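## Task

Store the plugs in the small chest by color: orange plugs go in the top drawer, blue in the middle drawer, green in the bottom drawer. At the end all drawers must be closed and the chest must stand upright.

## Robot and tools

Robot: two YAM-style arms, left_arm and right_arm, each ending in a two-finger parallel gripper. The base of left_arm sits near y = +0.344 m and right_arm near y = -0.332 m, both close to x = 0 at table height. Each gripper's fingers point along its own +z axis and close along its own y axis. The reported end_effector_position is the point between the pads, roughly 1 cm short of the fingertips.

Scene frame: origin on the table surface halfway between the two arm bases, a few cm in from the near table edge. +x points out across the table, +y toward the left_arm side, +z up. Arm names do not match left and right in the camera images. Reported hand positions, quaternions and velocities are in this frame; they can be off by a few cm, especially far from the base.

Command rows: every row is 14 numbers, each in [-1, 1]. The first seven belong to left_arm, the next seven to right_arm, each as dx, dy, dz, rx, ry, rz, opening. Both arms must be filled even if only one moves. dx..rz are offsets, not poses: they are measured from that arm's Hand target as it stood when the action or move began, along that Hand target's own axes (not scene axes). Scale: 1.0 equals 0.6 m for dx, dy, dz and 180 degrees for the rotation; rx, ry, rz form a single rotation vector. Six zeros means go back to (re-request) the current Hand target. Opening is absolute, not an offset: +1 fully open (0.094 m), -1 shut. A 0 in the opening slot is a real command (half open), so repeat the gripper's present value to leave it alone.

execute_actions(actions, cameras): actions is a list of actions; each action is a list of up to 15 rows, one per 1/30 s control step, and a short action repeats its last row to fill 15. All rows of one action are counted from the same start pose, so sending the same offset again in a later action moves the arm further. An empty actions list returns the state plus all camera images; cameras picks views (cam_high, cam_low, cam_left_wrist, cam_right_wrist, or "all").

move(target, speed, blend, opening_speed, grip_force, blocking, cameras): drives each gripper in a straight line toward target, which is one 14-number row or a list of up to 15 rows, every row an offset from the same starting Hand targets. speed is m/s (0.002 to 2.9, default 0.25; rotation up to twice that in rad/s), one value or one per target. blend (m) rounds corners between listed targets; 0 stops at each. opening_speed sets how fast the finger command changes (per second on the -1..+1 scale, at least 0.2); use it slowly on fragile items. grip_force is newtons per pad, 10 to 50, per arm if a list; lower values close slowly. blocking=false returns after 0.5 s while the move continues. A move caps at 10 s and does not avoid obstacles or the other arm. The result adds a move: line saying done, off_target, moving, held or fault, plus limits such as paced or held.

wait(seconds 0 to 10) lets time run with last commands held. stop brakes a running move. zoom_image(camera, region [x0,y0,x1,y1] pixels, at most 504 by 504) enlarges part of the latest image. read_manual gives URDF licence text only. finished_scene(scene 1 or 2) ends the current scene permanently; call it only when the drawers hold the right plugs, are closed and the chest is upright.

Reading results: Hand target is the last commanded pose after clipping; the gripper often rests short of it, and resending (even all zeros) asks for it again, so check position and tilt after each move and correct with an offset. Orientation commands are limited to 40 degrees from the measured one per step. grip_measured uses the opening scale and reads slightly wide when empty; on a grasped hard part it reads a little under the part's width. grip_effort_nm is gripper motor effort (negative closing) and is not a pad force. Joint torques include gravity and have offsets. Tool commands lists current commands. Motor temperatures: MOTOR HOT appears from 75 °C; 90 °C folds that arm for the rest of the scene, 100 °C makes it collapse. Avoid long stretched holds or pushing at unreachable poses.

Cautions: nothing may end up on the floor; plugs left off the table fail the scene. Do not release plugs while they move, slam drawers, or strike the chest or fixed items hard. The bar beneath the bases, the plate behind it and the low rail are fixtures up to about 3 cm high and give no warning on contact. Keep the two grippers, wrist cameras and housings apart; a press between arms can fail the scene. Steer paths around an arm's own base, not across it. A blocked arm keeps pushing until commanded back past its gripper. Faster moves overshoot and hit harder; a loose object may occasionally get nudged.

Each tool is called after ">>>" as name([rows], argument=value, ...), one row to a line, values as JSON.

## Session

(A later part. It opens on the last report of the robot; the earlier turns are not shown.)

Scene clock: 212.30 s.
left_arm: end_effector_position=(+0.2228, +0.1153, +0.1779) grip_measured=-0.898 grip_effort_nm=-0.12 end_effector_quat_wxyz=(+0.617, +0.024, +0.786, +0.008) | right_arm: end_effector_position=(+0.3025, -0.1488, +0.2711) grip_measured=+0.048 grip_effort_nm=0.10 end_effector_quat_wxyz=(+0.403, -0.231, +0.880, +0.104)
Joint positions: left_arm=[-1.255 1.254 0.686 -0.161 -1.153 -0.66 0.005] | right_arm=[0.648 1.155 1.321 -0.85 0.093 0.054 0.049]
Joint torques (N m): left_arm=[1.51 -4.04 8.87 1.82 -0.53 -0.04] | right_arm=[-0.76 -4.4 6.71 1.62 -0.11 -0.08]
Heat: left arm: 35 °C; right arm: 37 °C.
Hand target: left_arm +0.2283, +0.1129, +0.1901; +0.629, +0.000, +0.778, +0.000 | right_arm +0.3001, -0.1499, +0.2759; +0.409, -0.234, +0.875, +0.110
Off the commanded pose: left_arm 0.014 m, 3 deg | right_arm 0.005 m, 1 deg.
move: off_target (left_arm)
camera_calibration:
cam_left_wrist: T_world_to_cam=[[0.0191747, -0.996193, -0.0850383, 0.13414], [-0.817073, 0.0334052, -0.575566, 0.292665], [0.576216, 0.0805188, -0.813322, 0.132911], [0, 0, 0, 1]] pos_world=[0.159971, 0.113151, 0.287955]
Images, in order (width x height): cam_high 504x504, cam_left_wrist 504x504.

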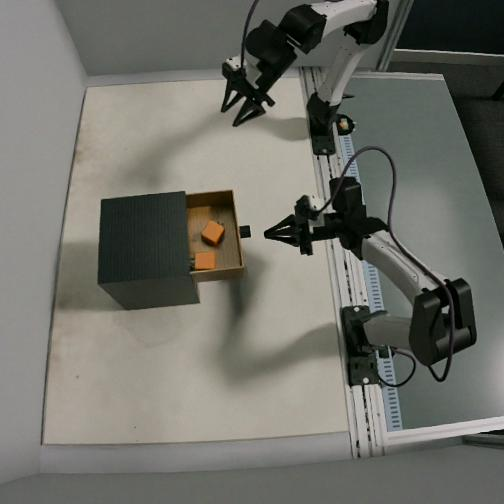

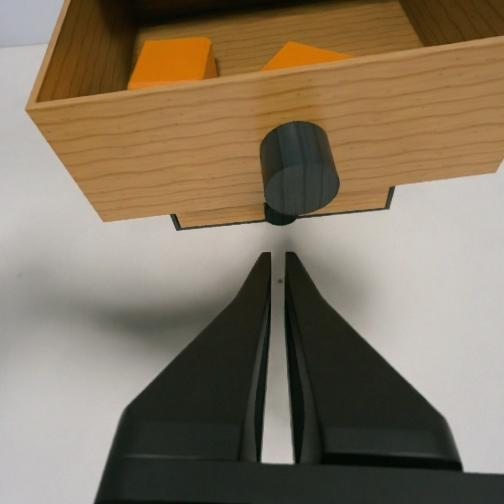

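>>> move([
  [-0.007,-0.0115,-0.001,0,0,0,-0.9,0,0,0,0,0,0,0.05],
  [-0.0557,-0.0115,0.23,0,0,0,-0.9,0,0,0,0,0,0,0.05],
], speed=0.1, cameras=["cam_left_wrist","cam_high","cam_low"])

Scene clock: 215.77 s.
left_arm: end_effector_position=(+0.3602, +0.1131, +0.1793) grip_measured=-0.898 grip_effort_nm=-0.12 end_effector_quat_wxyz=(+0.615, +0.010, +0.789, +0.018) | right_arm: end_effector_position=(+0.3025, -0.1488, +0.2711) grip_measured=+0.048 grip_effort_nm=0.10 end_effector_quat_wxyz=(+0.403, -0.231, +0.880, +0.104)
Joint positions: left_arm=[-0.822 1.558 0.839 0.306 -0.808 -0.281 0.005] | right_arm=[0.648 1.155 1.321 -0.85 0.093 0.054 0.049]
Joint torques (N m): left_arm=[1.62 -6.95 9.59 2.38 -0.08 0.09] | right_arm=[-0.76 -4.4 6.72 1.61 -0.11 -0.07]
Heat: left arm: 36 °C; right arm: 36 °C.
Hand target: left_arm +0.3703, +0.1061, +0.1939; +0.629, +0.000, +0.778, +0.000 | right_arm +0.3001, -0.1499, +0.2759; +0.409, -0.234, +0.875, +0.110
Off the commanded pose: left_arm 0.019 m, 3 deg | right_arm 0.005 m, 1 deg.
move: off_target (left_arm)
camera_calibration:
cam_left_wrist: T_world_to_cam=[[0.0527846, -0.995047, -0.08423, 0.117002], [-0.821289, 0.00472459, -0.570493, 0.409691], [0.568065, 0.0992904, -0.816972, 0.0565137], [0, 0, 0, 1]] pos_world=[0.298196, 0.108875, 0.289751]
Images, in order (width x height): cam_high 504x504, cam_low 504x504, cam_left_wrist 504x504.

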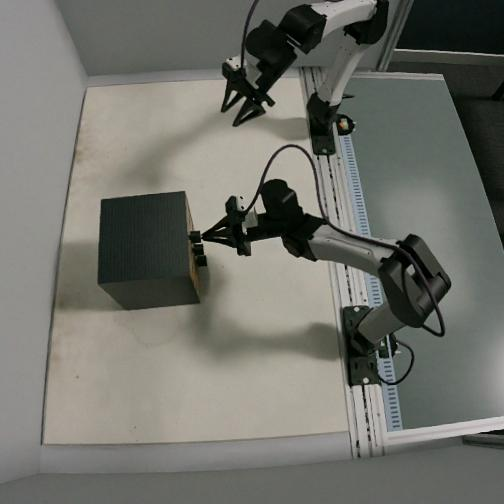

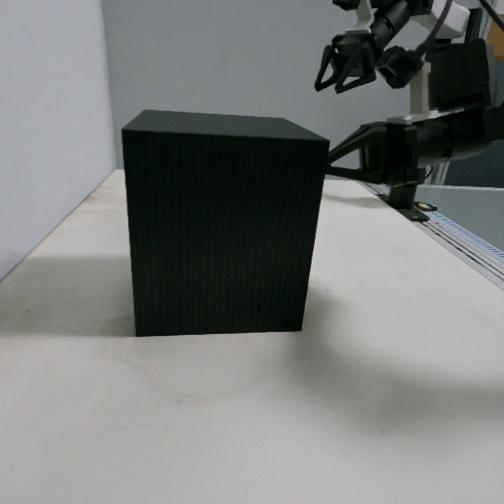

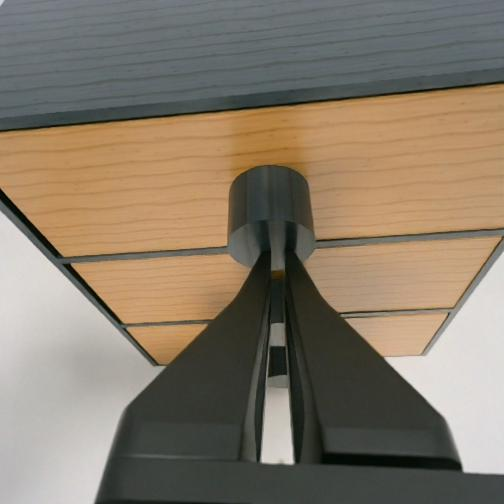

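Nearly flush; nudge then back off.

>>> move([
  [-0.0017,0,0.009,0,0,0,-0.9,0,0,0,0,0,0,0.05],
  [0.024,0,-0.115,0,0,0,-0.9,0,0,0,0,0,0,0.05],
], speed=[0.03,0.15], cameras=["cam_left_wrist","cam_high"])

Scene clock: 218.20 s.
left_arm: end_effector_position=(+0.3021, +0.1029, +0.1812) grip_measured=-0.898 grip_effort_nm=-0.12 end_effector_quat_wxyz=(+0.618, +0.020, +0.786, +0.013) | right_arm: end_effector_position=(+0.3025, -0.1488, +0.2711) grip_measured=+0.048 grip_effort_nm=0.10 end_effector_quat_wxyz=(+0.403, -0.231, +0.880, +0.104)
Joint positions: left_arm=[-0.995 1.435 0.757 0.198 -0.948 -0.371 0.005] | right_arm=[0.648 1.155 1.321 -0.85 0.093 0.054 0.049]
Joint torques (N m): left_arm=[-0.31 -10.26 6.69 1.92 -0.38 -0.15] | right_arm=[-0.77 -4.4 6.71 1.62 -0.11 -0.08]
Heat: left arm: 36 °C; right arm: 36 °C.
Hand target: left_arm +0.2998, +0.1061, +0.1943; +0.629, +0.000, +0.778, +0.000 | right_arm +0.3001, -0.1499, +0.2759; +0.409, -0.234, +0.875, +0.110
Off the commanded pose: left_arm 0.014 m, 3 deg | right_arm 0.005 m, 1 deg.
move: off_target (left_arm)
camera_calibration:
cam_left_wrist: T_world_to_cam=[[0.0313481, -0.995665, -0.0875676, 0.117313], [-0.816243, 0.025062, -0.577165, 0.360712], [0.576858, 0.0895694, -0.811919, 0.0894072], [0, 0, 0, 1]] pos_world=[0.239176, 0.0997564, 0.291055]
Images, in order (width x height): cam_high 504x504, cam_left_wrist 504x504.

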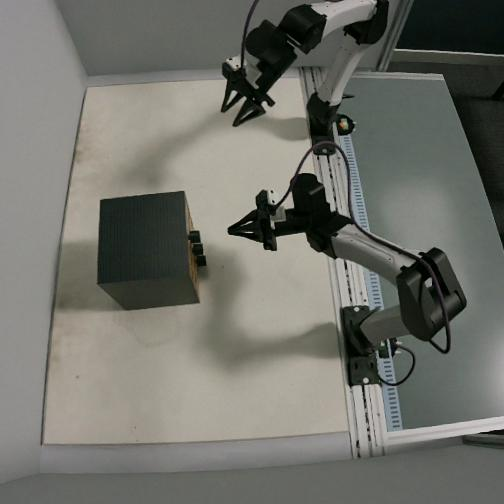

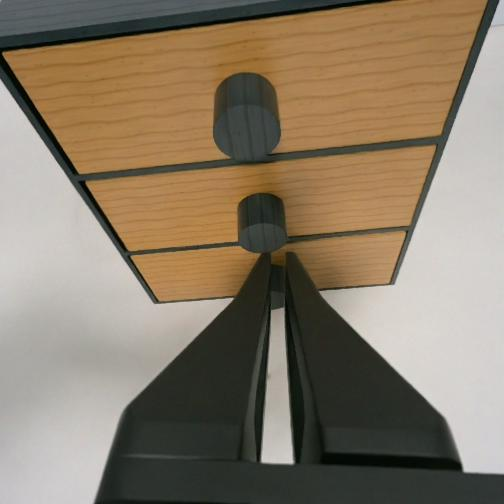

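>>> finished_scene(scene=2)

The scene is finished: the task was done.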